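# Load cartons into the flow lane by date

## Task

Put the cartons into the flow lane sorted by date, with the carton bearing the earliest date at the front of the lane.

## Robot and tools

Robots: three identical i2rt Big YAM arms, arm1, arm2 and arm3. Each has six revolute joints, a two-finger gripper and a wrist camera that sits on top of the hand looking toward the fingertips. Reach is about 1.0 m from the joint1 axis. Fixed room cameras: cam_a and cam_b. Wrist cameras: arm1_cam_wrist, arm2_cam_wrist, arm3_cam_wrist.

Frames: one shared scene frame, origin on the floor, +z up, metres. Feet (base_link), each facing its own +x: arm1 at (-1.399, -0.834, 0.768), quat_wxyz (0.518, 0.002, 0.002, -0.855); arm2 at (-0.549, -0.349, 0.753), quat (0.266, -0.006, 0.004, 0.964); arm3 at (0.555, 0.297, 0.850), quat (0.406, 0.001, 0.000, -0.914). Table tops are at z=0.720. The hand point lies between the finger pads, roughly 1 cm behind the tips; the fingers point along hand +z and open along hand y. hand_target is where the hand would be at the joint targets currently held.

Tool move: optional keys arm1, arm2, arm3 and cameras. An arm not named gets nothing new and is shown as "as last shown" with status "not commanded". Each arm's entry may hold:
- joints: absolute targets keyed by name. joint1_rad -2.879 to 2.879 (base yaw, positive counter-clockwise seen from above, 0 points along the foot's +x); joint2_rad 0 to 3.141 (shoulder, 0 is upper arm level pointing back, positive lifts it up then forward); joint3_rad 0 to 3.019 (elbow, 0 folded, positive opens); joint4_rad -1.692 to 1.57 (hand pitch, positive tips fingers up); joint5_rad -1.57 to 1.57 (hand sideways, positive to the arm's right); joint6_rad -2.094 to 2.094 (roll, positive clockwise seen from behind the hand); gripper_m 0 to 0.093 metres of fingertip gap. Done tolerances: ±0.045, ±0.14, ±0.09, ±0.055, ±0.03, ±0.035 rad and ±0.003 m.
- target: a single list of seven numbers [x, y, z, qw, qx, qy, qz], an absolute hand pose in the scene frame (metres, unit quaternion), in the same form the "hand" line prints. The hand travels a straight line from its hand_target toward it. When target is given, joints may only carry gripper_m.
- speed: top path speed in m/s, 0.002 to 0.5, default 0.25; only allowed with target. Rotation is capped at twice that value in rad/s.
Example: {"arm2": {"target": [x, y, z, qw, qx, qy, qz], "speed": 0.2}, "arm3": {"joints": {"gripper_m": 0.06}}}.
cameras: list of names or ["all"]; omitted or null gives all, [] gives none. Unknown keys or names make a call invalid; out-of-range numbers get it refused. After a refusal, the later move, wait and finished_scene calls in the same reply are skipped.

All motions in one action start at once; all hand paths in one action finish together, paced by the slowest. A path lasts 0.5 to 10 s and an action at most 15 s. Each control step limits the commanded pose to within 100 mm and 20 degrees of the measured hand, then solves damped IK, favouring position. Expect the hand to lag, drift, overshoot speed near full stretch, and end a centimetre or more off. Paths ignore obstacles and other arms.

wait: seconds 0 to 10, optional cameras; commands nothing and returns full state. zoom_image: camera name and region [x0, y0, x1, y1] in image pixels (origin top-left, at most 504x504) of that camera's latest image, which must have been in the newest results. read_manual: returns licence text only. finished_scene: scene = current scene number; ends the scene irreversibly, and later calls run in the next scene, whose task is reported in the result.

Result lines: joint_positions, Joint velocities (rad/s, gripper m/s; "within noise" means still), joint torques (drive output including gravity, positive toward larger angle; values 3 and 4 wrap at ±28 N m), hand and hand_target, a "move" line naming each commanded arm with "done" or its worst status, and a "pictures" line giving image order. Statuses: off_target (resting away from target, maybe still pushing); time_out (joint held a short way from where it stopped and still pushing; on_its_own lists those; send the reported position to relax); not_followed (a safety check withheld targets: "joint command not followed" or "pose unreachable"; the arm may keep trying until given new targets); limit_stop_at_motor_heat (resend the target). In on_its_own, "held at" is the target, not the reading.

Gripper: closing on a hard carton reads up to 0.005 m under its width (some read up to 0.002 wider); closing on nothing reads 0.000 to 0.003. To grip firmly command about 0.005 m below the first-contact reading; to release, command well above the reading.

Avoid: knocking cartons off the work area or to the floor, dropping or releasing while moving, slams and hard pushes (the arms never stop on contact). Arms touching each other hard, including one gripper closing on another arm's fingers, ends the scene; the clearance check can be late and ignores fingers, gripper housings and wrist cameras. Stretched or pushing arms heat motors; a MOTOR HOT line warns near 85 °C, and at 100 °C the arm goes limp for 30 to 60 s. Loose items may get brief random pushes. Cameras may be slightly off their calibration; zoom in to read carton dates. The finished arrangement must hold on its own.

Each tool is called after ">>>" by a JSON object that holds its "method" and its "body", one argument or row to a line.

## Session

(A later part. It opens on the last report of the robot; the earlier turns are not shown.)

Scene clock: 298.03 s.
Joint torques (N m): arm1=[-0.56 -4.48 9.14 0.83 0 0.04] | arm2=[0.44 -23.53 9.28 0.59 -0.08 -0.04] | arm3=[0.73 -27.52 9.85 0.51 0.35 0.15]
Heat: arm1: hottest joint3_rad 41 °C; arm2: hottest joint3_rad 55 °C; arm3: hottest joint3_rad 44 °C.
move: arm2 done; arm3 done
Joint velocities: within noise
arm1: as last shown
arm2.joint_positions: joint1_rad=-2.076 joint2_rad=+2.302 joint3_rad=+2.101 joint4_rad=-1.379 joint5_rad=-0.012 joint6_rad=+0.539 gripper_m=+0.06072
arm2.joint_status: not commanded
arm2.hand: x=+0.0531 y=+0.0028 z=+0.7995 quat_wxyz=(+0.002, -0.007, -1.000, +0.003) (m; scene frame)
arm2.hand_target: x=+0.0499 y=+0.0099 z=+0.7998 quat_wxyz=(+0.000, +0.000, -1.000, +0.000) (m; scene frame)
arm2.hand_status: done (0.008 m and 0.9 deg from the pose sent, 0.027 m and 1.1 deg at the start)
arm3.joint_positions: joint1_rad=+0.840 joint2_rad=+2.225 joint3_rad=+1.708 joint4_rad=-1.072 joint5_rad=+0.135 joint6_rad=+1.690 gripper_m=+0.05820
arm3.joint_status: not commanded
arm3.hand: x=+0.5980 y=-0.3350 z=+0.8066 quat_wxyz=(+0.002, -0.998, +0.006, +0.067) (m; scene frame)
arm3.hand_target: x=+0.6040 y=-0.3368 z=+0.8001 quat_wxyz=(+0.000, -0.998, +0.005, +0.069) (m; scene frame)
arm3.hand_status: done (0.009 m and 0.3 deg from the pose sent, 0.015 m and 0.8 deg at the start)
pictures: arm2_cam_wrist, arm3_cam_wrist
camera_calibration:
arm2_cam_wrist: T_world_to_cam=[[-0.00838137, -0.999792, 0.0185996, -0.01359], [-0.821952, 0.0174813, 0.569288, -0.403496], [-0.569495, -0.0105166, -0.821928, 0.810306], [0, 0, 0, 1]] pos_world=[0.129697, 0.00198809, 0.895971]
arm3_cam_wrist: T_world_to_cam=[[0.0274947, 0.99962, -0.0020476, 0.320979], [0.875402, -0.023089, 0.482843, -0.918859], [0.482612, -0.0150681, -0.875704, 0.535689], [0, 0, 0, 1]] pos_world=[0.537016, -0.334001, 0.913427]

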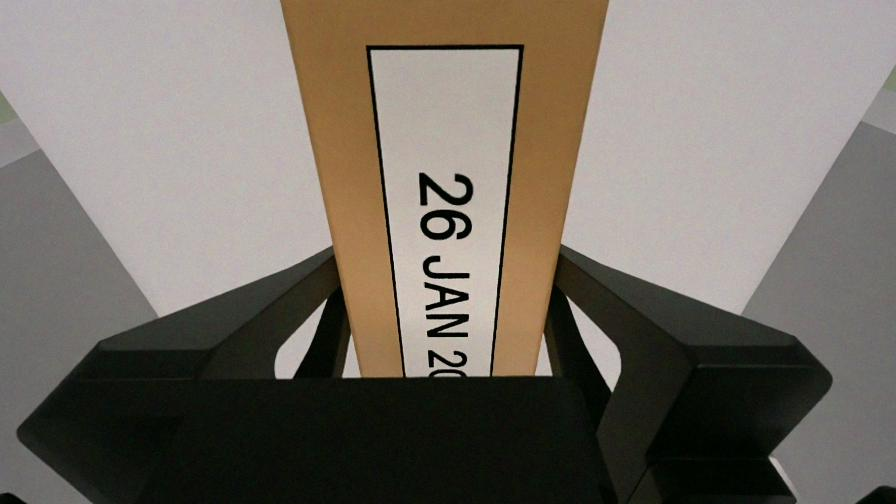

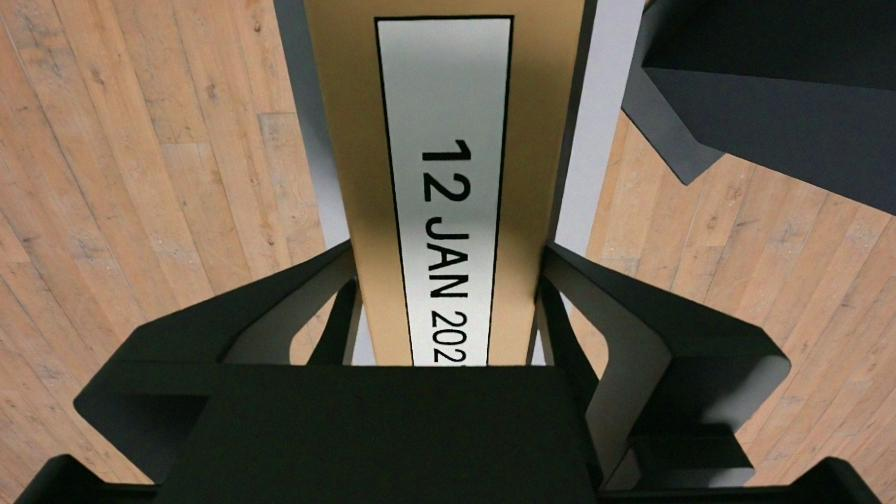

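>>> {"method": "move", "body": {
  "arm3": {"target": [0.604, -0.331, 0.797, -0.0004, 0.9976, -0.0052, -0.0689], "speed": 0.05},
  "arm2": {"target": [0.05, 0.01, 0.786, 0, 0, 1, 0], "speed": 0.06},
  "cameras": ["arm3_cam_wrist"]
}}

>>> {"method": "move", "body": {
  "arm3": {"target": [0.604, -0.331, 0.789, -0.0004, 0.9976, -0.0052, -0.0689], "speed": 0.05},
  "arm2": {"joints": {"gripper_m": 0.092}},
  "cameras": ["arm2_cam_wrist", "arm3_cam_wrist"]
}}

Scene clock: 305.43 s.
Joint torques (N m): arm1=[-0.56 -4.42 9.11 0.84 0 0.04] | arm2=[0.5 -22.65 8.68 0.65 -0.09 -0.04] | arm3=[0.85 -28.16 8.57 0.55 0.41 0.15]
Heat: arm1: hottest joint3_rad 41 °C; arm2: hottest joint3_rad 55 °C; arm3: hottest joint3_rad 44 °C.
move: arm2 off_target; arm3 done
Joint velocities: within noise
arm1.joint_positions: joint1_rad=+1.034 joint2_rad=+0.905 joint3_rad=+1.494 joint4_rad=-1.482 joint5_rad=+0.001 joint6_rad=+0.000 gripper_m=+0.09196
arm1.joint_status: not commanded
arm1.hand: x=-1.2360 y=-1.1035 z=+1.2573 quat_wxyz=(-0.290, -0.461, -0.823, +0.160) (m; scene frame)
arm1.hand_target: x=-1.2421 y=-1.1030 z=+1.2606 quat_wxyz=(-0.290, -0.467, -0.819, +0.162) (m; scene frame)
arm1.hand_status: not commanded
arm2.joint_positions: joint1_rad=-2.076 joint2_rad=+2.302 joint3_rad=+2.090 joint4_rad=-1.350 joint5_rad=-0.012 joint6_rad=+0.539 gripper_m=+0.06072
arm2.joint_status: not commanded
arm2.hand: x=+0.0560 y=+0.0047 z=+0.7951 quat_wxyz=(-0.005, -0.006, -1.000, -0.002) (m; scene frame)
arm2.hand_target: x=+0.0498 y=+0.0100 z=+0.7861 quat_wxyz=(+0.000, +0.000, -1.000, +0.000) (m; scene frame)
arm2.hand_status: off_target (0.012 m and 0.9 deg from the pose sent, 0.016 m and 0.9 deg at the start)
arm3.joint_positions: joint1_rad=+0.842 joint2_rad=+2.225 joint3_rad=+1.694 joint4_rad=-1.054 joint5_rad=+0.133 joint6_rad=+1.691 gripper_m=+0.05820
arm3.joint_status: not commanded
arm3.hand: x=+0.5991 y=-0.3335 z=+0.8020 quat_wxyz=(-0.001, -0.998, +0.006, +0.066) (m; scene frame)
arm3.hand_target: x=+0.6040 y=-0.3309 z=+0.7971 quat_wxyz=(+0.000, -0.998, +0.005, +0.069) (m; scene frame)
arm3.hand_status: done (0.007 m and 0.4 deg from the pose sent, 0.012 m and 0.3 deg at the start)
pictures: arm3_cam_wrist
camera_calibration:
arm3_cam_wrist: T_world_to_cam=[[0.0275074, 0.9996, -0.00664367, 0.323109], [0.874436, -0.0208417, 0.484692, -0.917745], [0.48436, -0.0191421, -0.87466, 0.527927], [0, 0, 0, 1]] pos_world=[0.537916, -0.332001, 0.908727]

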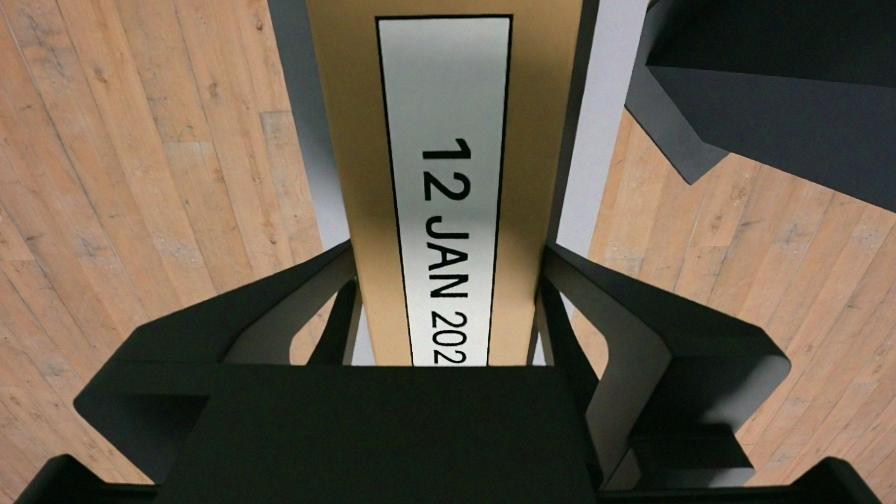

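Scene clock: 306.40 s.
Joint torques (N m): arm1=[-0.56 -4.42 9.11 0.81 -0.01 0.04] | arm2=[0.5 -22.36 8.88 0.66 -0.05 -0.04] | arm3=[0.73 -27.11 8.44 0.91 0.4 0.14]
Heat: arm1: hottest joint3_rad 41 °C; arm2: hottest joint3_rad 55 °C; arm3: hottest joint3_rad 44 °C.
move: arm2 done; arm3 off_target
Joint velocities: within noise
arm1: as last shown
arm2.joint_positions: joint1_rad=-2.076 joint2_rad=+2.301 joint3_rad=+2.090 joint4_rad=-1.350 joint5_rad=-0.013 joint6_rad=+0.539 gripper_m=+0.09194
arm2.joint_status: all done
arm2.hand: x=+0.0560 y=+0.0048 z=+0.7958 quat_wxyz=(-0.005, -0.006, -1.000, -0.002) (m; scene frame)
arm2.hand_target: x=+0.0498 y=+0.0100 z=+0.7860 quat_wxyz=(+0.000, +0.000, -1.000, +0.000) (m; scene frame)
arm2.hand_status: not commanded
arm3.joint_positions: joint1_rad=+0.844 joint2_rad=+2.225 joint3_rad=+1.691 joint4_rad=-1.049 joint5_rad=+0.133 joint6_rad=+1.691 gripper_m=+0.05820
arm3.joint_status: not commanded
arm3.hand: x=+0.6004 y=-0.3333 z=+0.8012 quat_wxyz=(-0.002, -0.998, +0.005, +0.066) (m; scene frame)
arm3.hand_target: x=+0.6040 y=-0.3307 z=+0.7892 quat_wxyz=(+0.000, -0.998, +0.005, +0.069) (m; scene frame)
arm3.hand_status: off_target (0.013 m and 0.4 deg from the pose sent, 0.014 m and 0.4 deg at the start)
pictures: arm2_cam_wrist, arm3_cam_wrist
camera_calibration:
arm2_cam_wrist: T_world_to_cam=[[-0.00799943, -0.999931, 0.00860629, -0.00354553], [-0.830656, 0.0114364, 0.556669, -0.388572], [-0.556729, -0.00269583, -0.83069, 0.815132], [0, 0, 0, 1]] pos_world=[0.13101, 0.00309604, 0.893459]
arm3_cam_wrist: T_world_to_cam=[[0.0256126, 0.999633, -0.00878966, 0.325748], [0.87418, -0.0181314, 0.485263, -0.917832], [0.484925, -0.0201126, -0.874324, 0.525633], [0, 0, 0, 1]] pos_world=[0.539114, -0.331698, 0.907827]

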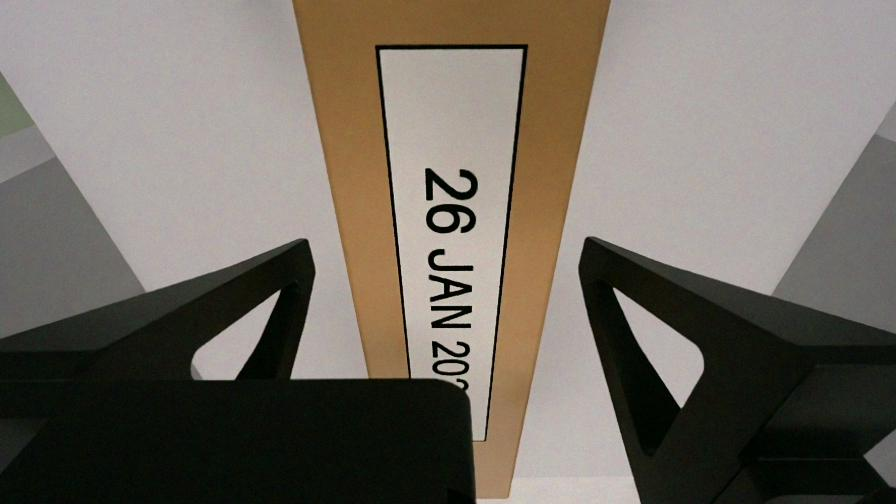

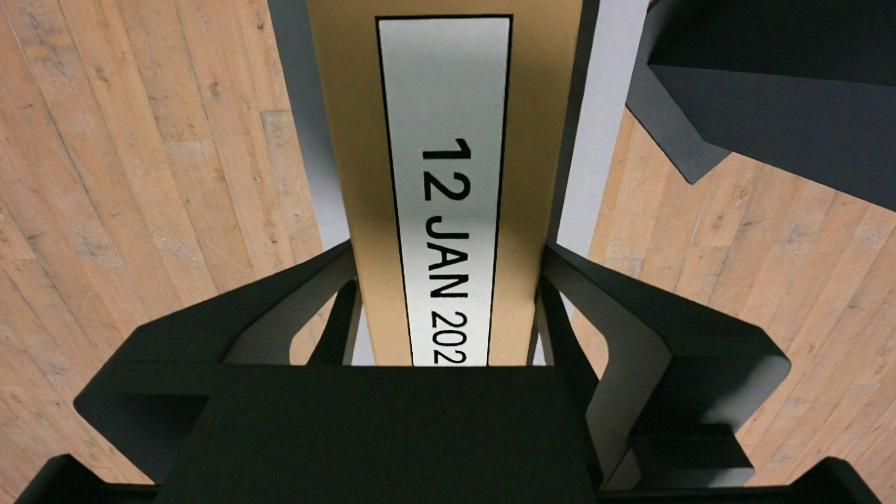

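>>> {"method": "move", "body": {
  "arm3": {"joints": {"gripper_m": 0.092}},
  "arm2": {"target": [0.055, 0.005, 0.93, 0, 0, 1, 0], "speed": 0.25},
  "cameras": []
}}

>>> {"method": "move", "body": {
  "arm3": {"target": [0.607, -0.332, 0.92, -0.0004, 0.9976, -0.0052, -0.0689], "speed": 0.25},
  "arm2": {"target": [-0.28, 0.01, 0.94, 0, 0, 1, 0], "speed": 0.4},
  "cameras": ["arm2_cam_wrist", "arm3_cam_wrist", "cam_b"]
}}

Scene clock: 310.97 s.
Joint torques (N m): arm1=[-0.56 -4.42 9.13 0.85 -0.01 0.04] | arm2=[-0.38 -20.95 14.74 -0.16 -0.05 -0.13] | arm3=[0.79 -27.05 8.92 0.59 0.3 0.15]
Heat: arm1: hottest joint3_rad 41 °C; arm2: hottest joint3_rad 55 °C; arm3: hottest joint3_rad 44 °C.
move: arm2 off_target; arm3 done
Joint velocities: within noise
arm1: as last shown
arm2.joint_positions: joint1_rad=-2.076 joint2_rad=+2.257 joint3_rad=+2.345 joint4_rad=-1.687 joint5_rad=-0.013 joint6_rad=+0.535 gripper_m=+0.09195
arm2.joint_status: not commanded
arm2.hand: x=+0.0438 y=-0.0001 z=+0.9227 quat_wxyz=(+0.011, -0.005, -1.000, +0.007) (m; scene frame)
arm2.hand_target: x=+0.0542 y=+0.0047 z=+0.9299 quat_wxyz=(-0.001, +0.000, -1.000, -0.001) (m; scene frame)
arm2.hand_status: off_target (0.014 m and 1.6 deg from the pose sent, 0.134 m and 1.0 deg at the start; a joint's target at an end of its range on 19 of 53 steps)
arm3.joint_positions: joint1_rad=+0.844 joint2_rad=+2.225 joint3_rad=+1.685 joint4_rad=-1.041 joint5_rad=+0.137 joint6_rad=+1.691 gripper_m=+0.09193
arm3.joint_status: all done
arm3.hand: x=+0.5997 y=-0.3328 z=+0.7994 quat_wxyz=(-0.003, -0.998, +0.005, +0.067) (m; scene frame)
arm3.hand_target: x=+0.6039 y=-0.3308 z=+0.7892 quat_wxyz=(+0.000, -0.998, +0.005, +0.069) (m; scene frame)
arm3.hand_status: not commanded
pictures: none
No camera images: "cameras" was empty.

Scene clock: 312.93 s.
Joint torques (N m): arm1=[-0.56 -4.48 9.14 0.81 -0.01 0.04] | arm2=[0.09 -12.04 8.29 0.72 0.11 0.06] | arm3=[1.14 -27.05 13.65 -0.13 0.28 0.16]
Heat: arm1: hottest joint3_rad 41 °C; arm2: hottest joint3_rad 55 °C; arm3: hottest joint3_rad 44 °C.
move: arm2 done; arm3 off_target
Joint velocities: within noise
arm1: as last shown
arm2.joint_positions: joint1_rad=-1.688 joint2_rad=+1.525 joint3_rad=+1.341 joint4_rad=-1.373 joint5_rad=-0.016 joint6_rad=+0.906 gripper_m=+0.09195
arm2.joint_status: not commanded
arm2.hand: x=-0.2770 y=+0.0120 z=+0.9476 quat_wxyz=(-0.002, +0.004, -1.000, -0.004) (m; scene frame)
arm2.hand_target: x=-0.2800 y=+0.0099 z=+0.9401 quat_wxyz=(+0.000, +0.000, -1.000, +0.000) (m; scene frame)
arm2.hand_status: done (0.008 m and 0.8 deg from the pose sent, 0.324 m and 1.6 deg at the start)
arm3.joint_positions: joint1_rad=+0.845 joint2_rad=+2.085 joint3_rad=+1.761 joint4_rad=-1.285 joint5_rad=+0.137 joint6_rad=+1.696 gripper_m=+0.09193
arm3.joint_status: not commanded
arm3.hand: x=+0.5989 y=-0.3212 z=+0.9111 quat_wxyz=(+0.011, -0.998, +0.006, +0.069) (m; scene frame)
arm3.hand_target: x=+0.6070 y=-0.3315 z=+0.9201 quat_wxyz=(+0.000, -0.998, +0.005, +0.069) (m; scene frame)
arm3.hand_status: off_target (0.016 m and 1.2 deg from the pose sent, 0.121 m and 0.4 deg at the start)
pictures: arm2_cam_wrist, arm3_cam_wrist, cam_b
camera_calibration:
arm2_cam_wrist: T_world_to_cam=[[0.013459, -0.9999, 0.00427873, 0.00972784], [-0.827454, -0.0087352, 0.561465, -0.753188], [-0.561372, -0.0110972, -0.827489, 0.751686], [0, 0, 0, 1]] pos_world=[-0.201384, 0.0114892, 1.04486]
arm3_cam_wrist: T_world_to_cam=[[0.0285299, 0.999449, 0.0169691, 0.289391], [0.877197, -0.0331725, 0.478982, -0.970566], [0.479281, 0.00122, -0.87766, 0.635963], [0, 0, 0, 1]] pos_world=[0.538316, -0.322203, 1.01813]

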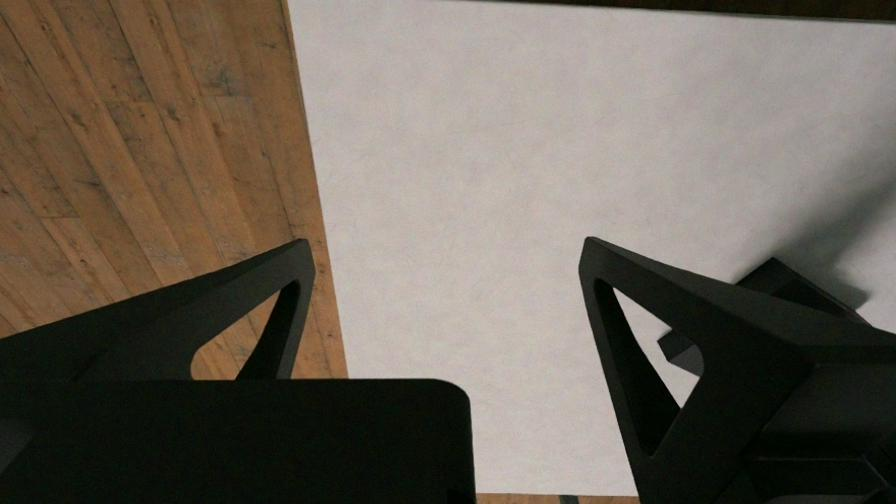

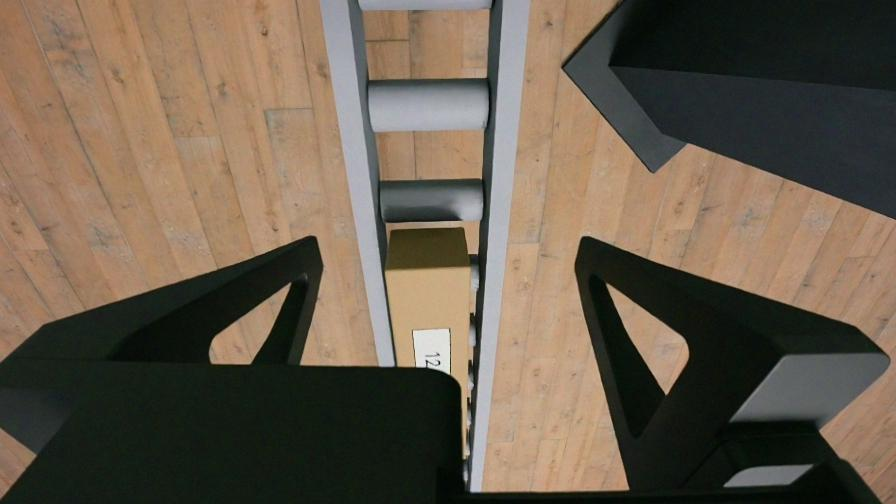

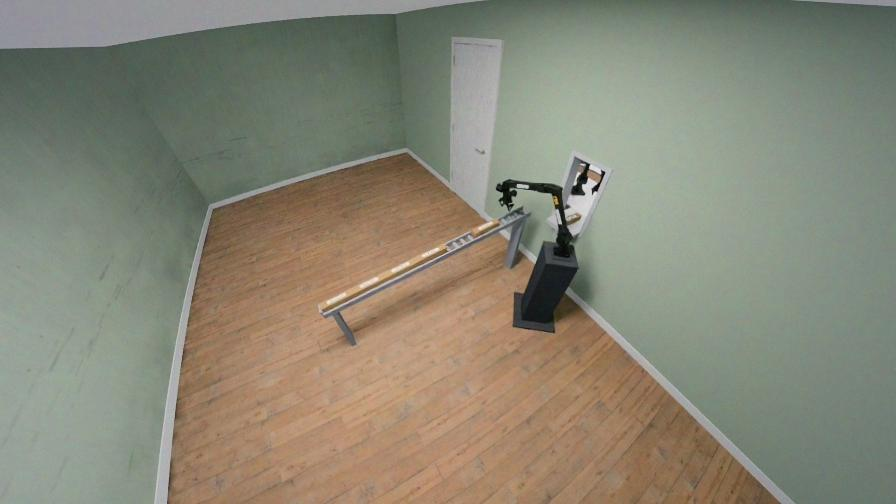

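>>> {"method": "move", "body": {
  "arm3": {"joints": {"joint1_rad": 0.061, "joint2_rad": 1.425, "joint3_rad": 1.0, "joint4_rad": -1.16, "joint5_rad": 0, "joint6_rad": 0.897, "gripper_m": 0.092}},
  "cameras": []
}}

>>> {"method": "move", "body": {
  "arm3": {"target": [0.035, 0.0, 0.90, 0, -0.9997, 0.0227, 0], "speed": 0.3},
  "cameras": ["arm3_cam_wrist", "cam_b"]
}}

Scene clock: 318.70 s.
Joint torques (N m): arm1=[-0.56 -4.48 9.13 0.81 0 0.04] | arm2=[0.03 -11.99 8.29 0.72 0.11 0.09] | arm3=[-0.62 -13.98 10.21 0.36 0 -0.04]
Heat: arm1: hottest joint3_rad 41 °C; arm2: hottest joint3_rad 54 °C; arm3: hottest joint3_rad 44 °C.
move: arm3 done
Joint velocities: within noise
arm1, arm2: as last shown
arm2.joint_positions: joint1_rad=-1.688 joint2_rad=+1.525 joint3_rad=+1.341 joint4_rad=-1.373 joint5_rad=-0.016 joint6_rad=+0.907 gripper_m=+0.09195
arm2.hand: x=-0.2769 y=+0.0121 z=+0.9476 quat_wxyz=(-0.002, +0.004, -1.000, -0.005) (m; scene frame)
arm3.joint_positions: joint1_rad=+0.071 joint2_rad=+1.418 joint3_rad=+0.998 joint4_rad=-1.161 joint5_rad=+0.003 joint6_rad=+0.906 gripper_m=+0.09194
arm3.joint_status: all done
arm3.hand: x=+0.3213 y=+0.0007 z=+0.9628 quat_wxyz=(+0.005, -1.000, -0.001, -0.003) (m; scene frame)
arm3.hand_target: x=+0.3179 y=+0.0019 z=+0.9613 quat_wxyz=(+0.006, -1.000, +0.000, -0.006) (m; scene frame)
arm3.hand_status: not commanded
pictures: none
No camera images: "cameras" was empty.

Scene clock: 320.70 s.
Joint torques (N m): arm1=[-0.56 -4.42 9.13 0.81 0 0.04] | arm2=[0.15 -11.99 8.29 0.73 0.11 0.09] | arm3=[0.03 -22.95 13.82 0.01 0.01 -0.04]
Heat: arm1: hottest joint3_rad 41 °C; arm2: hottest joint3_rad 54 °C; arm3: hottest joint3_rad 44 °C.
move: arm3 off_target
Joint velocities: within noise
arm1, arm2: as last shown
arm3.joint_positions: joint1_rad=-0.316 joint2_rad=+1.983 joint3_rad=+1.576 joint4_rad=-1.163 joint5_rad=+0.003 joint6_rad=+0.576 gripper_m=+0.09194
arm3.joint_status: not commanded
arm3.hand: x=+0.0451 y=+0.0065 z=+0.9019 quat_wxyz=(+0.001, -1.000, +0.027, +0.000) (m; scene frame)
arm3.hand_target: x=+0.0354 y=+0.0003 z=+0.8998 quat_wxyz=(+0.000, -1.000, +0.023, +0.000) (m; scene frame)
arm3.hand_status: off_target (0.012 m and 0.6 deg from the pose sent, 0.293 m and 2.8 deg at the start)
pictures: arm3_cam_wrist, cam_b
camera_calibration:
arm3_cam_wrist: T_world_to_cam=[[0.0706153, 0.997504, 0.000443387, -0.00926124], [0.800919, -0.0569636, 0.596057, -0.571524], [0.594594, -0.0417356, -0.802942, 0.820688], [0, 0, 0, 1]] pos_world=[-0.0295773, 0.0109339, 0.99963]

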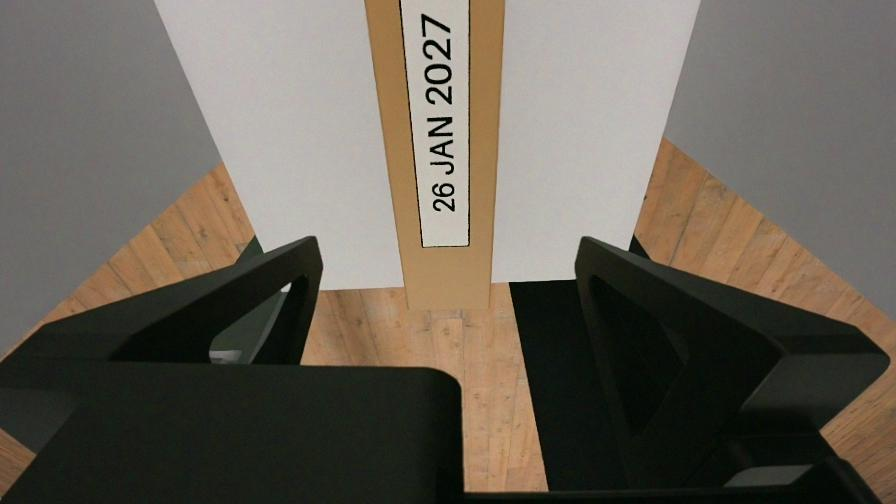

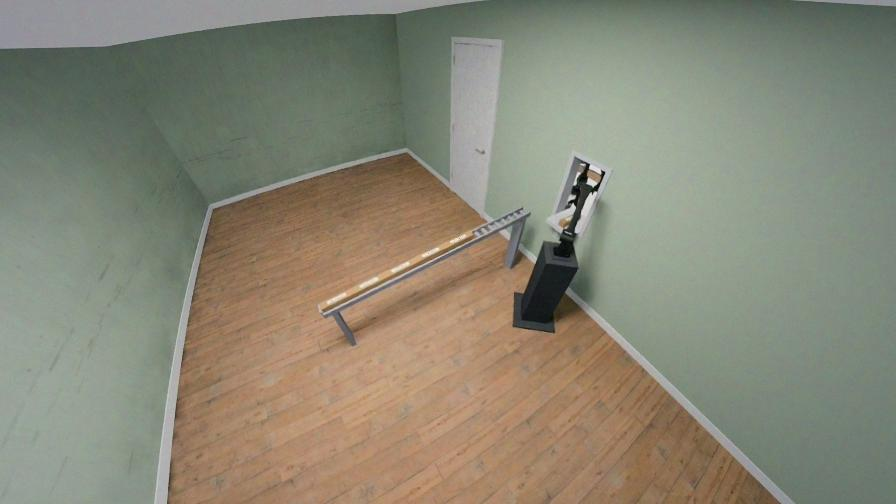

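>>> {"method": "move", "body": {
  "arm3": {"target": [0.022, -0.001, 0.83, 0, -0.9996, 0.0270, 0], "speed": 0.25},
  "cameras": []
}}

>>> {"method": "move", "body": {
  "arm3": {"target": [0.024, 0.010, 0.795, 0, -0.9996, 0.0270, 0], "speed": 0.12},
  "cameras": ["arm3_cam_wrist"]
}}

>>> {"method": "move", "body": {
  "arm3": {"target": [0.024, 0.013, 0.785, 0, -0.9996, 0.0270, 0], "speed": 0.08},
  "cameras": ["arm3_cam_wrist"]
}}

Scene clock: 325.50 s.
Joint torques (N m): arm1=[-0.5 -4.48 9.14 0.83 -0.01 0.04] | arm2=[0.15 -12.1 8.31 0.72 0.11 0.09] | arm3=[-0.62 -25.11 11.81 0.68 0 -0.04]
Heat: arm1: hottest joint3_rad 41 °C; arm2: hottest joint3_rad 53 °C; arm3: hottest joint3_rad 44 °C.
move: arm3 off_target
Joint velocities: within noise
arm1, arm2: as last shown
arm3.joint_positions: joint1_rad=-0.316 joint2_rad=+2.104 joint3_rad=+1.576 joint4_rad=-1.057 joint5_rad=+0.003 joint6_rad=+0.574 gripper_m=+0.09194
arm3.joint_status: not commanded
arm3.hand: x=+0.0344 y=+0.0003 z=+0.8326 quat_wxyz=(+0.005, -1.000, +0.027, -0.007) (m; scene frame)
arm3.hand_target: x=+0.0223 y=-0.0007 z=+0.8302 quat_wxyz=(+0.000, -1.000, +0.027, +0.000) (m; scene frame)
arm3.hand_status: off_target (0.013 m and 1.0 deg from the pose sent, 0.076 m and 0.2 deg at the start)
pictures: none
No camera images: "cameras" was empty.

Scene clock: 326.67 s.
Joint torques (N m): arm1=[-0.62 -4.42 9.13 0.84 0 0.04] | arm2=[0.09 -11.93 8.29 0.72 0.11 0.09] | arm3=[-0.79 -24.53 9.2 0.77 -0.01 -0.02]
Heat: arm1: hottest joint3_rad 41 °C; arm2: hottest joint3_rad 53 °C; arm3: hottest joint3_rad 44 °C.
move: arm3 off_target
Joint velocities: within noise
arm1, arm2: as last shown
arm3.joint_positions: joint1_rad=-0.329 joint2_rad=+2.127 joint3_rad=+1.555 joint4_rad=-0.977 joint5_rad=+0.003 joint6_rad=+0.560 gripper_m=+0.09194
arm3.joint_status: not commanded
arm3.hand: x=+0.0246 y=+0.0040 z=+0.8127 quat_wxyz=(-0.004, -1.000, +0.027, +0.009) (m; scene frame)
arm3.hand_target: x=+0.0245 y=+0.0103 z=+0.7953 quat_wxyz=(+0.000, -1.000, +0.027, +0.000) (m; scene frame)
arm3.hand_status: off_target (0.019 m and 1.1 deg from the pose sent, 0.040 m and 1.0 deg at the start)
pictures: arm3_cam_wrist
camera_calibration:
arm3_cam_wrist: T_world_to_cam=[[0.0685821, 0.99758, -0.0114263, 0.0045113], [0.812192, -0.0491785, 0.581314, -0.490319], [0.579345, -0.0491481, -0.813599, 0.770176], [0, 0, 0, 1]] pos_world=[-0.0482743, 0.00923912, 0.911695]

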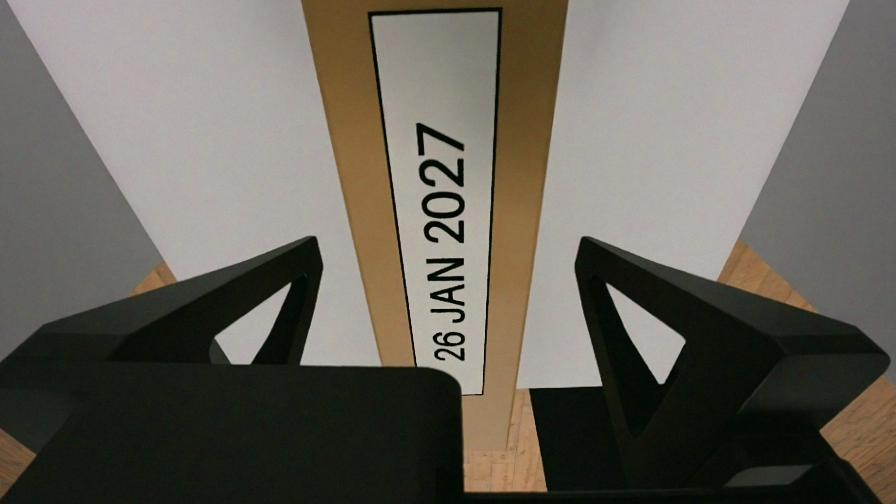

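Scene clock: 327.70 s.
Joint torques (N m): arm1=[-0.56 -4.48 9.14 0.83 0 0.04] | arm2=[0.09 -12.04 8.29 0.73 0.12 0.1] | arm3=[-0.91 -24.29 8.85 0.87 -0.01 -0.04]
Heat: arm1: hottest joint3_rad 41 °C; arm2: hottest joint3_rad 53 °C; arm3: hottest joint3_rad 43 °C.
move: arm3 off_target
Joint velocities: within noise
arm1.joint_positions: joint1_rad=+1.034 joint2_rad=+0.905 joint3_rad=+1.494 joint4_rad=-1.482 joint5_rad=+0.001 joint6_rad=+0.000 gripper_m=+0.09196
arm1.joint_status: not commanded
arm1.hand: x=-1.2360 y=-1.1035 z=+1.2573 quat_wxyz=(-0.290, -0.461, -0.823, +0.160) (m; scene frame)
arm1.hand_target: x=-1.2421 y=-1.1030 z=+1.2606 quat_wxyz=(-0.290, -0.467, -0.819, +0.162) (m; scene frame)
arm1.hand_status: not commanded
arm2: as last shown
arm3.joint_positions: joint1_rad=-0.332 joint2_rad=+2.135 joint3_rad=+1.548 joint4_rad=-0.956 joint5_rad=+0.003 joint6_rad=+0.556 gripper_m=+0.09194
arm3.joint_status: not commanded
arm3.hand: x=+0.0232 y=+0.0053 z=+0.8058 quat_wxyz=(-0.006, -1.000, +0.026, +0.012) (m; scene frame)
arm3.hand_target: x=+0.0246 y=+0.0132 z=+0.7854 quat_wxyz=(+0.000, -1.000, +0.027, +0.000) (m; scene frame)
arm3.hand_status: off_target (0.022 m and 1.5 deg from the pose sent, 0.029 m and 1.1 deg at the start)
pictures: arm3_cam_wrist
camera_calibration:
arm3_cam_wrist: T_world_to_cam=[[0.0674275, 0.997617, -0.0146082, 0.00581632], [0.815355, -0.0466585, 0.577078, -0.481849], [0.575022, -0.0508218, -0.816558, 0.767901], [0, 0, 0, 1]] pos_world=[-0.0490739, 0.0107413, 0.905185]

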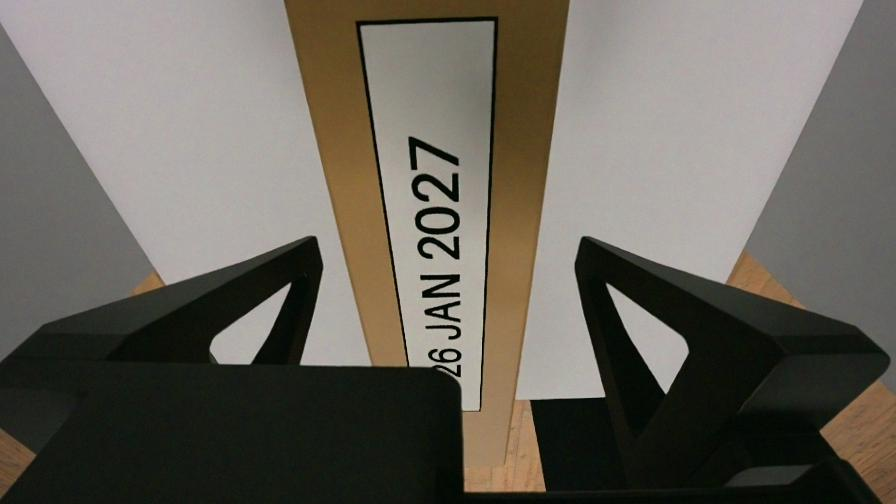

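>>> {"method": "move", "body": {
  "arm3": {"joints": {"gripper_m": 0.054}},
  "cameras": ["arm3_cam_wrist"]
}}

>>> {"method": "move", "body": {
  "arm3": {"target": [0.05, 0.0, 0.94, 0, -0.9999, 0.01, 0], "speed": 0.25},
  "cameras": ["arm3_cam_wrist"]
}}

Scene clock: 331.00 s.
Joint torques (N m): arm1=[-0.56 -4.48 9.13 0.83 0 0.04] | arm2=[0.09 -11.99 8.29 0.73 0.11 0.1] | arm3=[-1.03 -23.94 8.92 0.73 0.1 -0.02]
Heat: arm1: hottest joint3_rad 41 °C; arm2: hottest joint3_rad 53 °C; arm3: hottest joint3_rad 43 °C.
move: arm3 off_target
Joint velocities: within noise
arm1, arm2: as last shown
arm3.joint_positions: joint1_rad=-0.332 joint2_rad=+2.135 joint3_rad=+1.548 joint4_rad=-0.953 joint5_rad=+0.000 joint6_rad=+0.554 gripper_m=+0.05837
arm3.joint_status: gripper_m off_target (ended at +0.05839, target +0.05400)
arm3.hand: x=+0.0229 y=+0.0045 z=+0.8058 quat_wxyz=(-0.008, -1.000, +0.025, +0.012) (m; scene frame)
arm3.hand_target: x=+0.0246 y=+0.0132 z=+0.7854 quat_wxyz=(+0.000, -1.000, +0.027, +0.000) (m; scene frame)
arm3.hand_status: not commanded
pictures: arm3_cam_wrist
camera_calibration:
arm3_cam_wrist: T_world_to_cam=[[0.0653983, 0.997686, -0.0185994, 0.00984349], [0.816002, -0.0427421, 0.576467, -0.481079], [0.574338, -0.0528771, -0.816909, 0.768351], [0, 0, 0, 1]] pos_world=[-0.0493748, 0.0102451, 0.905182]

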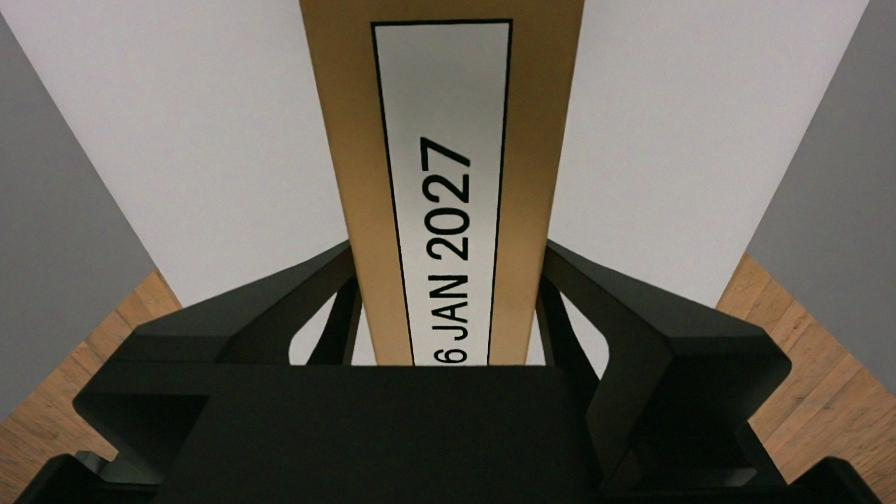

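Scene clock: 332.50 s.
Joint torques (N m): arm1=[-0.62 -4.48 9.14 0.81 -0.01 0.04] | arm2=[0.09 -11.99 8.29 0.7 0.11 0.09] | arm3=[0.67 -25.82 14.89 -0.12 0.11 0.06]
Heat: arm1: hottest joint3_rad 41 °C; arm2: hottest joint3_rad 53 °C; arm3: hottest joint3_rad 43 °C.
move: arm3 off_target
Joint velocities: within noise
arm1, arm2: as last shown
arm3.joint_positions: joint1_rad=-0.310 joint2_rad=+1.948 joint3_rad=+1.563 joint4_rad=-1.231 joint5_rad=+0.000 joint6_rad=+0.554 gripper_m=+0.05836
arm3.joint_status: not commanded
arm3.hand: x=+0.0639 y=+0.0130 z=+0.9172 quat_wxyz=(+0.012, -1.000, +0.014, -0.021) (m; scene frame)
arm3.hand_target: x=+0.0510 y=+0.0006 z=+0.9403 quat_wxyz=(+0.000, -1.000, +0.010, +0.000) (m; scene frame)
arm3.hand_status: off_target (0.030 m and 2.8 deg from the pose sent, 0.137 m and 2.4 deg at the start)
pictures: arm3_cam_wrist
camera_calibration:
arm3_cam_wrist: T_world_to_cam=[[0.0426859, 0.998824, 0.0229845, -0.0358718], [0.776931, -0.0476492, 0.627781, -0.622916], [0.628138, -0.00894, -0.778051, 0.796637], [0, 0, 0, 1]] pos_world=[-0.0149035, 0.01327, 1.0117]

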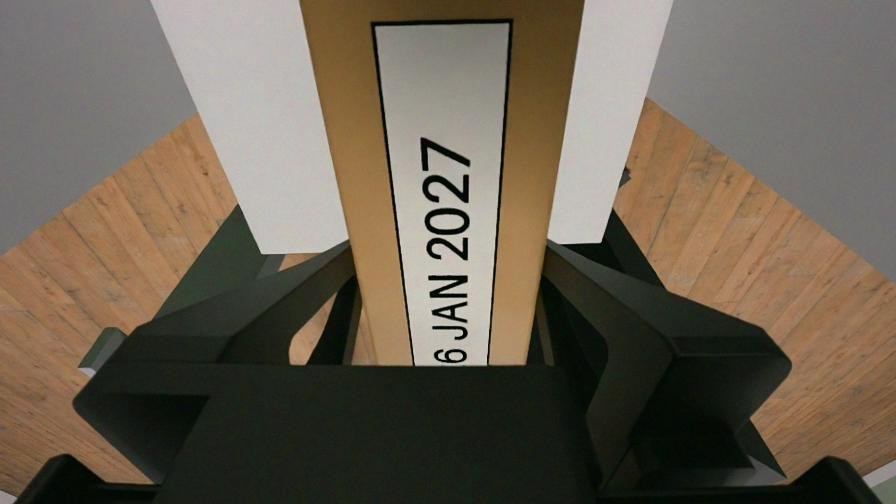

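>>> {"method": "move", "body": {
  "arm3": {"target": [0.32, 0.0, 0.98, 0, 1, 0, 0], "speed": 0.35},
  "cameras": []
}}

>>> {"method": "move", "body": {
  "arm3": {"joints": {"joint1_rad": 0.84, "joint2_rad": 2.12, "joint3_rad": 1.80, "joint4_rad": -1.29, "joint5_rad": 0.134, "joint6_rad": 1.69}},
  "cameras": ["arm3_cam_wrist", "cam_b"]
}}

>>> {"method": "move", "body": {
  "arm3": {"target": [0.603, -0.335, 0.835, -0.0004, 0.9976, -0.0052, -0.0689], "speed": 0.12},
  "cameras": ["arm3_cam_wrist"]
}}

Scene clock: 338.83 s.
Joint torques (N m): arm1=[-0.56 -4.42 9.13 0.81 -0.01 0.04] | arm2=[0.09 -12.04 8.29 0.72 0.11 0.09] | arm3=[0.91 -16.32 11.06 -0.08 0.18 0.13]
Heat: arm1: hottest joint3_rad 41 °C; arm2: hottest joint3_rad 52 °C; arm3: hottest joint3_rad 45 °C.
move: arm3 off_target
Joint velocities: within noise
arm1: as last shown
arm2.joint_positions: joint1_rad=-1.688 joint2_rad=+1.525 joint3_rad=+1.341 joint4_rad=-1.373 joint5_rad=-0.016 joint6_rad=+0.907 gripper_m=+0.09195
arm2.joint_status: not commanded
arm2.hand: x=-0.2769 y=+0.0121 z=+0.9476 quat_wxyz=(-0.002, +0.004, -1.000, -0.005) (m; scene frame)
arm2.hand_target: x=-0.2800 y=+0.0099 z=+0.9401 quat_wxyz=(+0.000, +0.000, -1.000, +0.000) (m; scene frame)
arm2.hand_status: not commanded
arm3.joint_positions: joint1_rad=+0.061 joint2_rad=+1.416 joint3_rad=+1.012 joint4_rad=-1.185 joint5_rad=-0.001 joint6_rad=+0.896 gripper_m=+0.05836
arm3.joint_status: not commanded
arm3.hand: x=+0.3188 y=+0.0029 z=+0.9687 quat_wxyz=(+0.007, -1.000, +0.000, -0.007) (m; scene frame)
arm3.hand_target: x=+0.3199 y=+0.0001 z=+0.9799 quat_wxyz=(+0.000, -1.000, +0.000, +0.000) (m; scene frame)
arm3.hand_status: off_target (0.012 m and 1.1 deg from the pose sent, 0.264 m and 3.2 deg at the start)
pictures: none
No camera images: "cameras" was empty.

Scene clock: 340.67 s.
Joint torques (N m): arm1=[-0.56 -4.48 9.16 0.84 -0.01 0.04] | arm2=[0.03 -11.99 8.29 0.73 0.11 0.09] | arm3=[0.15 -29.33 14.67 -0.25 0.29 0.16]
Heat: arm1: hottest joint3_rad 41 °C; arm2: hottest joint3_rad 52 °C; arm3: hottest joint3_rad 45 °C.
move: arm3 done
Joint velocities: within noise
arm1, arm2: as last shown
arm3.joint_positions: joint1_rad=+0.838 joint2_rad=+2.136 joint3_rad=+1.746 joint4_rad=-1.281 joint5_rad=+0.132 joint6_rad=+1.681 gripper_m=+0.05836
arm3.joint_status: all done
arm3.hand: x=+0.5949 y=-0.3124 z=+0.8756 quat_wxyz=(+0.043, -0.997, +0.000, +0.070) (m; scene frame)
arm3.hand_target: x=+0.5976 y=-0.3318 z=+0.9036 quat_wxyz=(+0.012, -0.998, +0.005, +0.068) (m; scene frame)
arm3.hand_status: not commanded
pictures: arm3_cam_wrist, cam_b
camera_calibration:
arm3_cam_wrist: T_world_to_cam=[[0.0213147, 0.996505, 0.0807732, 0.228826], [0.877942, -0.057307, 0.475326, -0.954554], [0.478293, 0.0607827, -0.876094, 0.624623], [0, 0, 0, 1]] pos_world=[0.534412, -0.320696, 0.98247]

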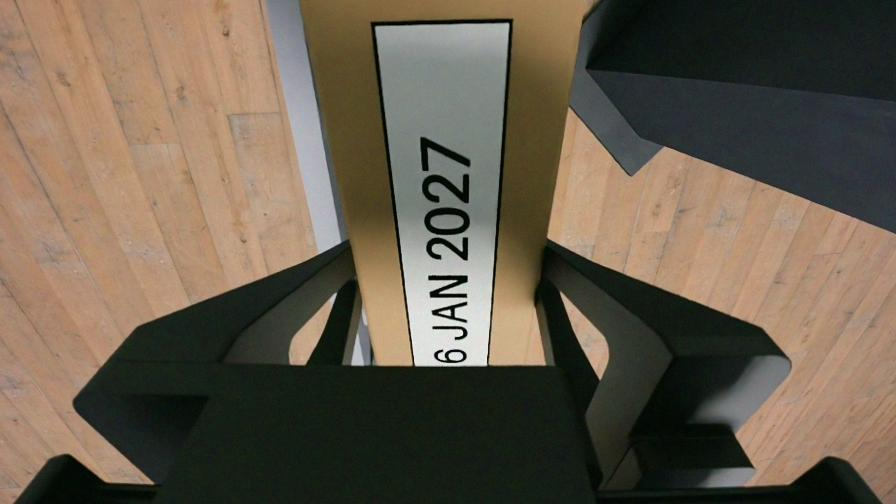

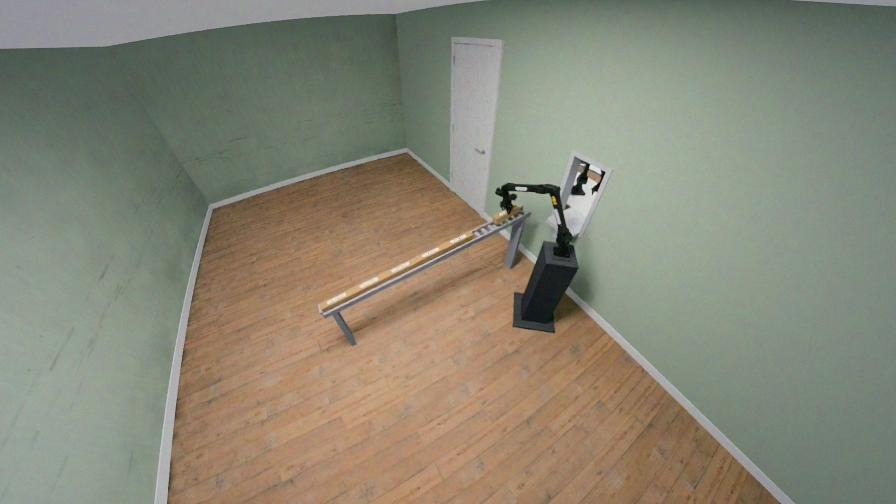

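Scene clock: 342.10 s.
Joint torques (N m): arm1=[-0.56 -4.42 9.14 0.83 -0.01 0.04] | arm2=[0.09 -11.99 8.29 0.73 0.11 0.09] | arm3=[0.91 -29.1 10.78 0.46 0.36 0.15]
Heat: arm1: hottest joint3_rad 41 °C; arm2: hottest joint3_rad 52 °C; arm3: hottest joint3_rad 45 °C.
move: arm3 off_target
Joint velocities: within noise
arm1, arm2: as last shown
arm3.joint_positions: joint1_rad=+0.838 joint2_rad=+2.197 joint3_rad=+1.709 joint4_rad=-1.131 joint5_rad=+0.135 joint6_rad=+1.689 gripper_m=+0.05836
arm3.joint_status: not commanded
arm3.hand: x=+0.5959 y=-0.3258 z=+0.8243 quat_wxyz=(+0.017, -0.997, +0.005, +0.068) (m; scene frame)
arm3.hand_target: x=+0.6030 y=-0.3348 z=+0.8351 quat_wxyz=(+0.000, -0.998, +0.005, +0.069) (m; scene frame)
arm3.hand_status: off_target (0.016 m and 1.9 deg from the pose sent, 0.047 m and 4.9 deg at the start)
pictures: arm3_cam_wrist
camera_calibration:
arm3_cam_wrist: T_world_to_cam=[[0.0283172, 0.999207, 0.0279953, 0.286514], [0.876705, -0.03828, 0.479503, -0.928363], [0.480194, 0.0109655, -0.877094, 0.563462], [0, 0, 0, 1]] pos_world=[0.535216, -0.328003, 0.931341]

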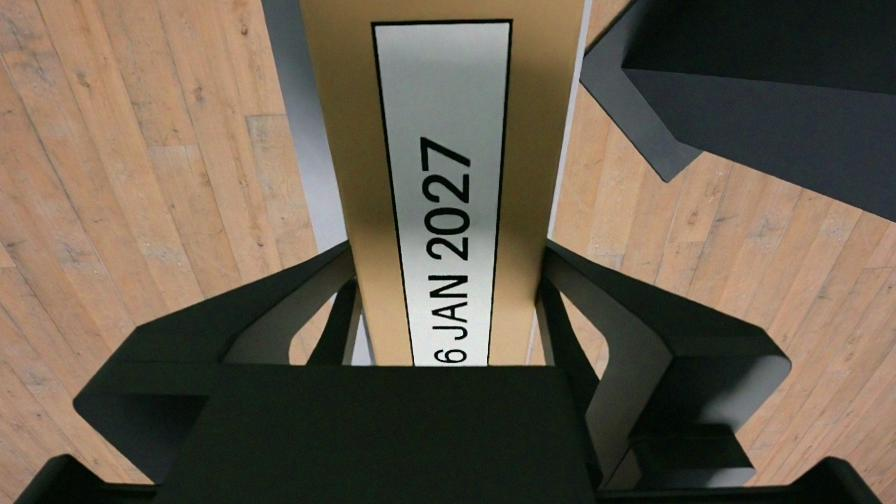

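>>> {"method": "move", "body": {
  "arm3": {"target": [0.604, -0.341, 0.822, -0.0004, 0.9976, -0.0052, -0.0689], "speed": 0.08},
  "cameras": ["arm3_cam_wrist"]
}}

Scene clock: 345.77 s.
Joint torques (N m): arm1=[-0.5 -4.54 9.16 0.83 0 0.04] | arm2=[0.09 -12.04 8.29 0.72 0.11 0.09] | arm3=[0.97 -28.1 12.27 0.4 0.36 0.15]
Heat: arm1: hottest joint3_rad 41 °C; arm2: hottest joint3_rad 52 °C; arm3: hottest joint3_rad 45 °C.
move: arm3 off_target
Joint velocities: within noise
arm1, arm2: as last shown
arm3.joint_positions: joint1_rad=+0.838 joint2_rad=+2.215 joint3_rad=+1.709 joint4_rad=-1.118 joint5_rad=+0.135 joint6_rad=+1.689 gripper_m=+0.05836
arm3.joint_status: not commanded
arm3.hand: x=+0.5959 y=-0.3259 z=+0.8131 quat_wxyz=(+0.020, -0.997, +0.005, +0.069) (m; scene frame)
arm3.hand_target: x=+0.6040 y=-0.3406 z=+0.8225 quat_wxyz=(+0.000, -0.998, +0.005, +0.069) (m; scene frame)
arm3.hand_status: off_target (0.019 m and 2.2 deg from the pose sent, 0.017 m and 1.9 deg at the start)
pictures: arm3_cam_wrist
camera_calibration:
arm3_cam_wrist: T_world_to_cam=[[0.02864, 0.999026, 0.0335791, 0.282155], [0.87696, -0.0412337, 0.478791, -0.923561], [0.479709, 0.0157349, -0.877286, 0.555605], [0, 0, 0, 1]] pos_world=[0.535316, -0.328704, 0.920143]

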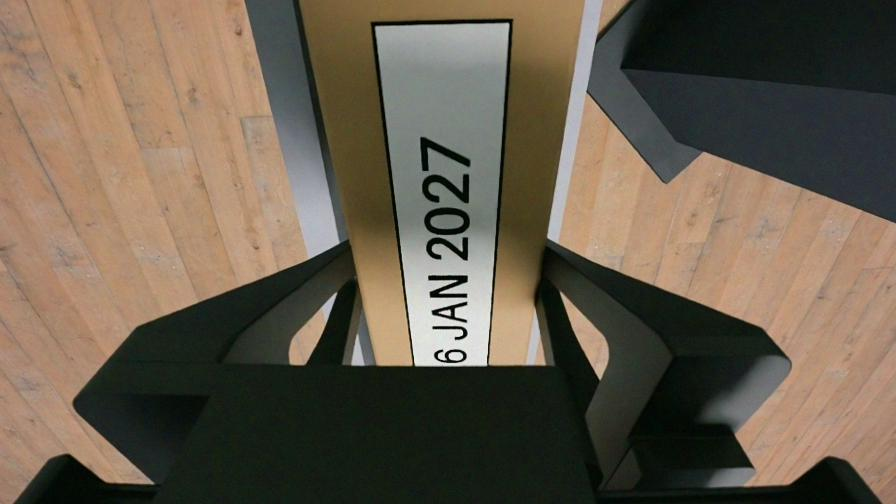

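>>> {"method": "move", "body": {
  "arm3": {"target": [0.604, -0.351, 0.816, -0.0004, 0.9976, -0.0052, -0.0689], "speed": 0.08},
  "cameras": ["arm3_cam_wrist"]
}}

Scene clock: 352.63 s.
Joint torques (N m): arm1=[-0.62 -4.48 9.11 0.83 -0.01 0.04] | arm2=[0.09 -11.99 8.29 0.72 0.11 0.09] | arm3=[0.73 -27.4 14.19 0.17 0.42 0.13]
Heat: arm1: hottest joint3_rad 41 °C; arm2: hottest joint3_rad 51 °C; arm3: hottest joint3_rad 46 °C.
move: arm3 off_target
Joint velocities: within noise
arm1, arm2: as last shown
arm3.joint_positions: joint1_rad=+0.840 joint2_rad=+2.234 joint3_rad=+1.727 joint4_rad=-1.118 joint5_rad=+0.133 joint6_rad=+1.689 gripper_m=+0.05836
arm3.joint_status: not commanded
arm3.hand: x=+0.5977 y=-0.3303 z=+0.8075 quat_wxyz=(+0.020, -0.997, +0.005, +0.068) (m; scene frame)
arm3.hand_target: x=+0.6041 y=-0.3501 z=+0.8166 quat_wxyz=(+0.000, -0.998, +0.005, +0.069) (m; scene frame)
arm3.hand_status: off_target (0.023 m and 2.3 deg from the pose sent, 0.027 m and 2.2 deg at the start)
pictures: arm3_cam_wrist
camera_calibration:
arm3_cam_wrist: T_world_to_cam=[[0.0271224, 0.999031, 0.0346597, 0.286725], [0.876194, -0.0404493, 0.480259, -0.923007], [0.481195, 0.0173429, -0.876442, 0.548927], [0, 0, 0, 1]] pos_world=[0.536815, -0.333302, 0.914447]

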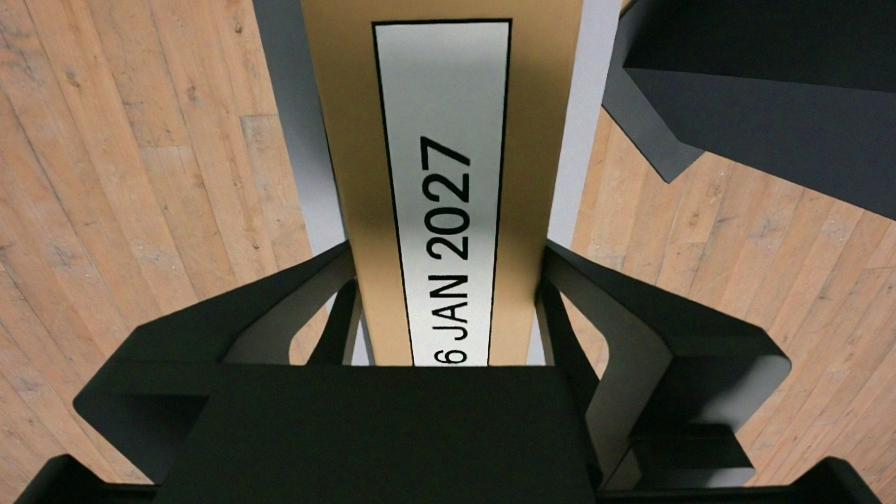

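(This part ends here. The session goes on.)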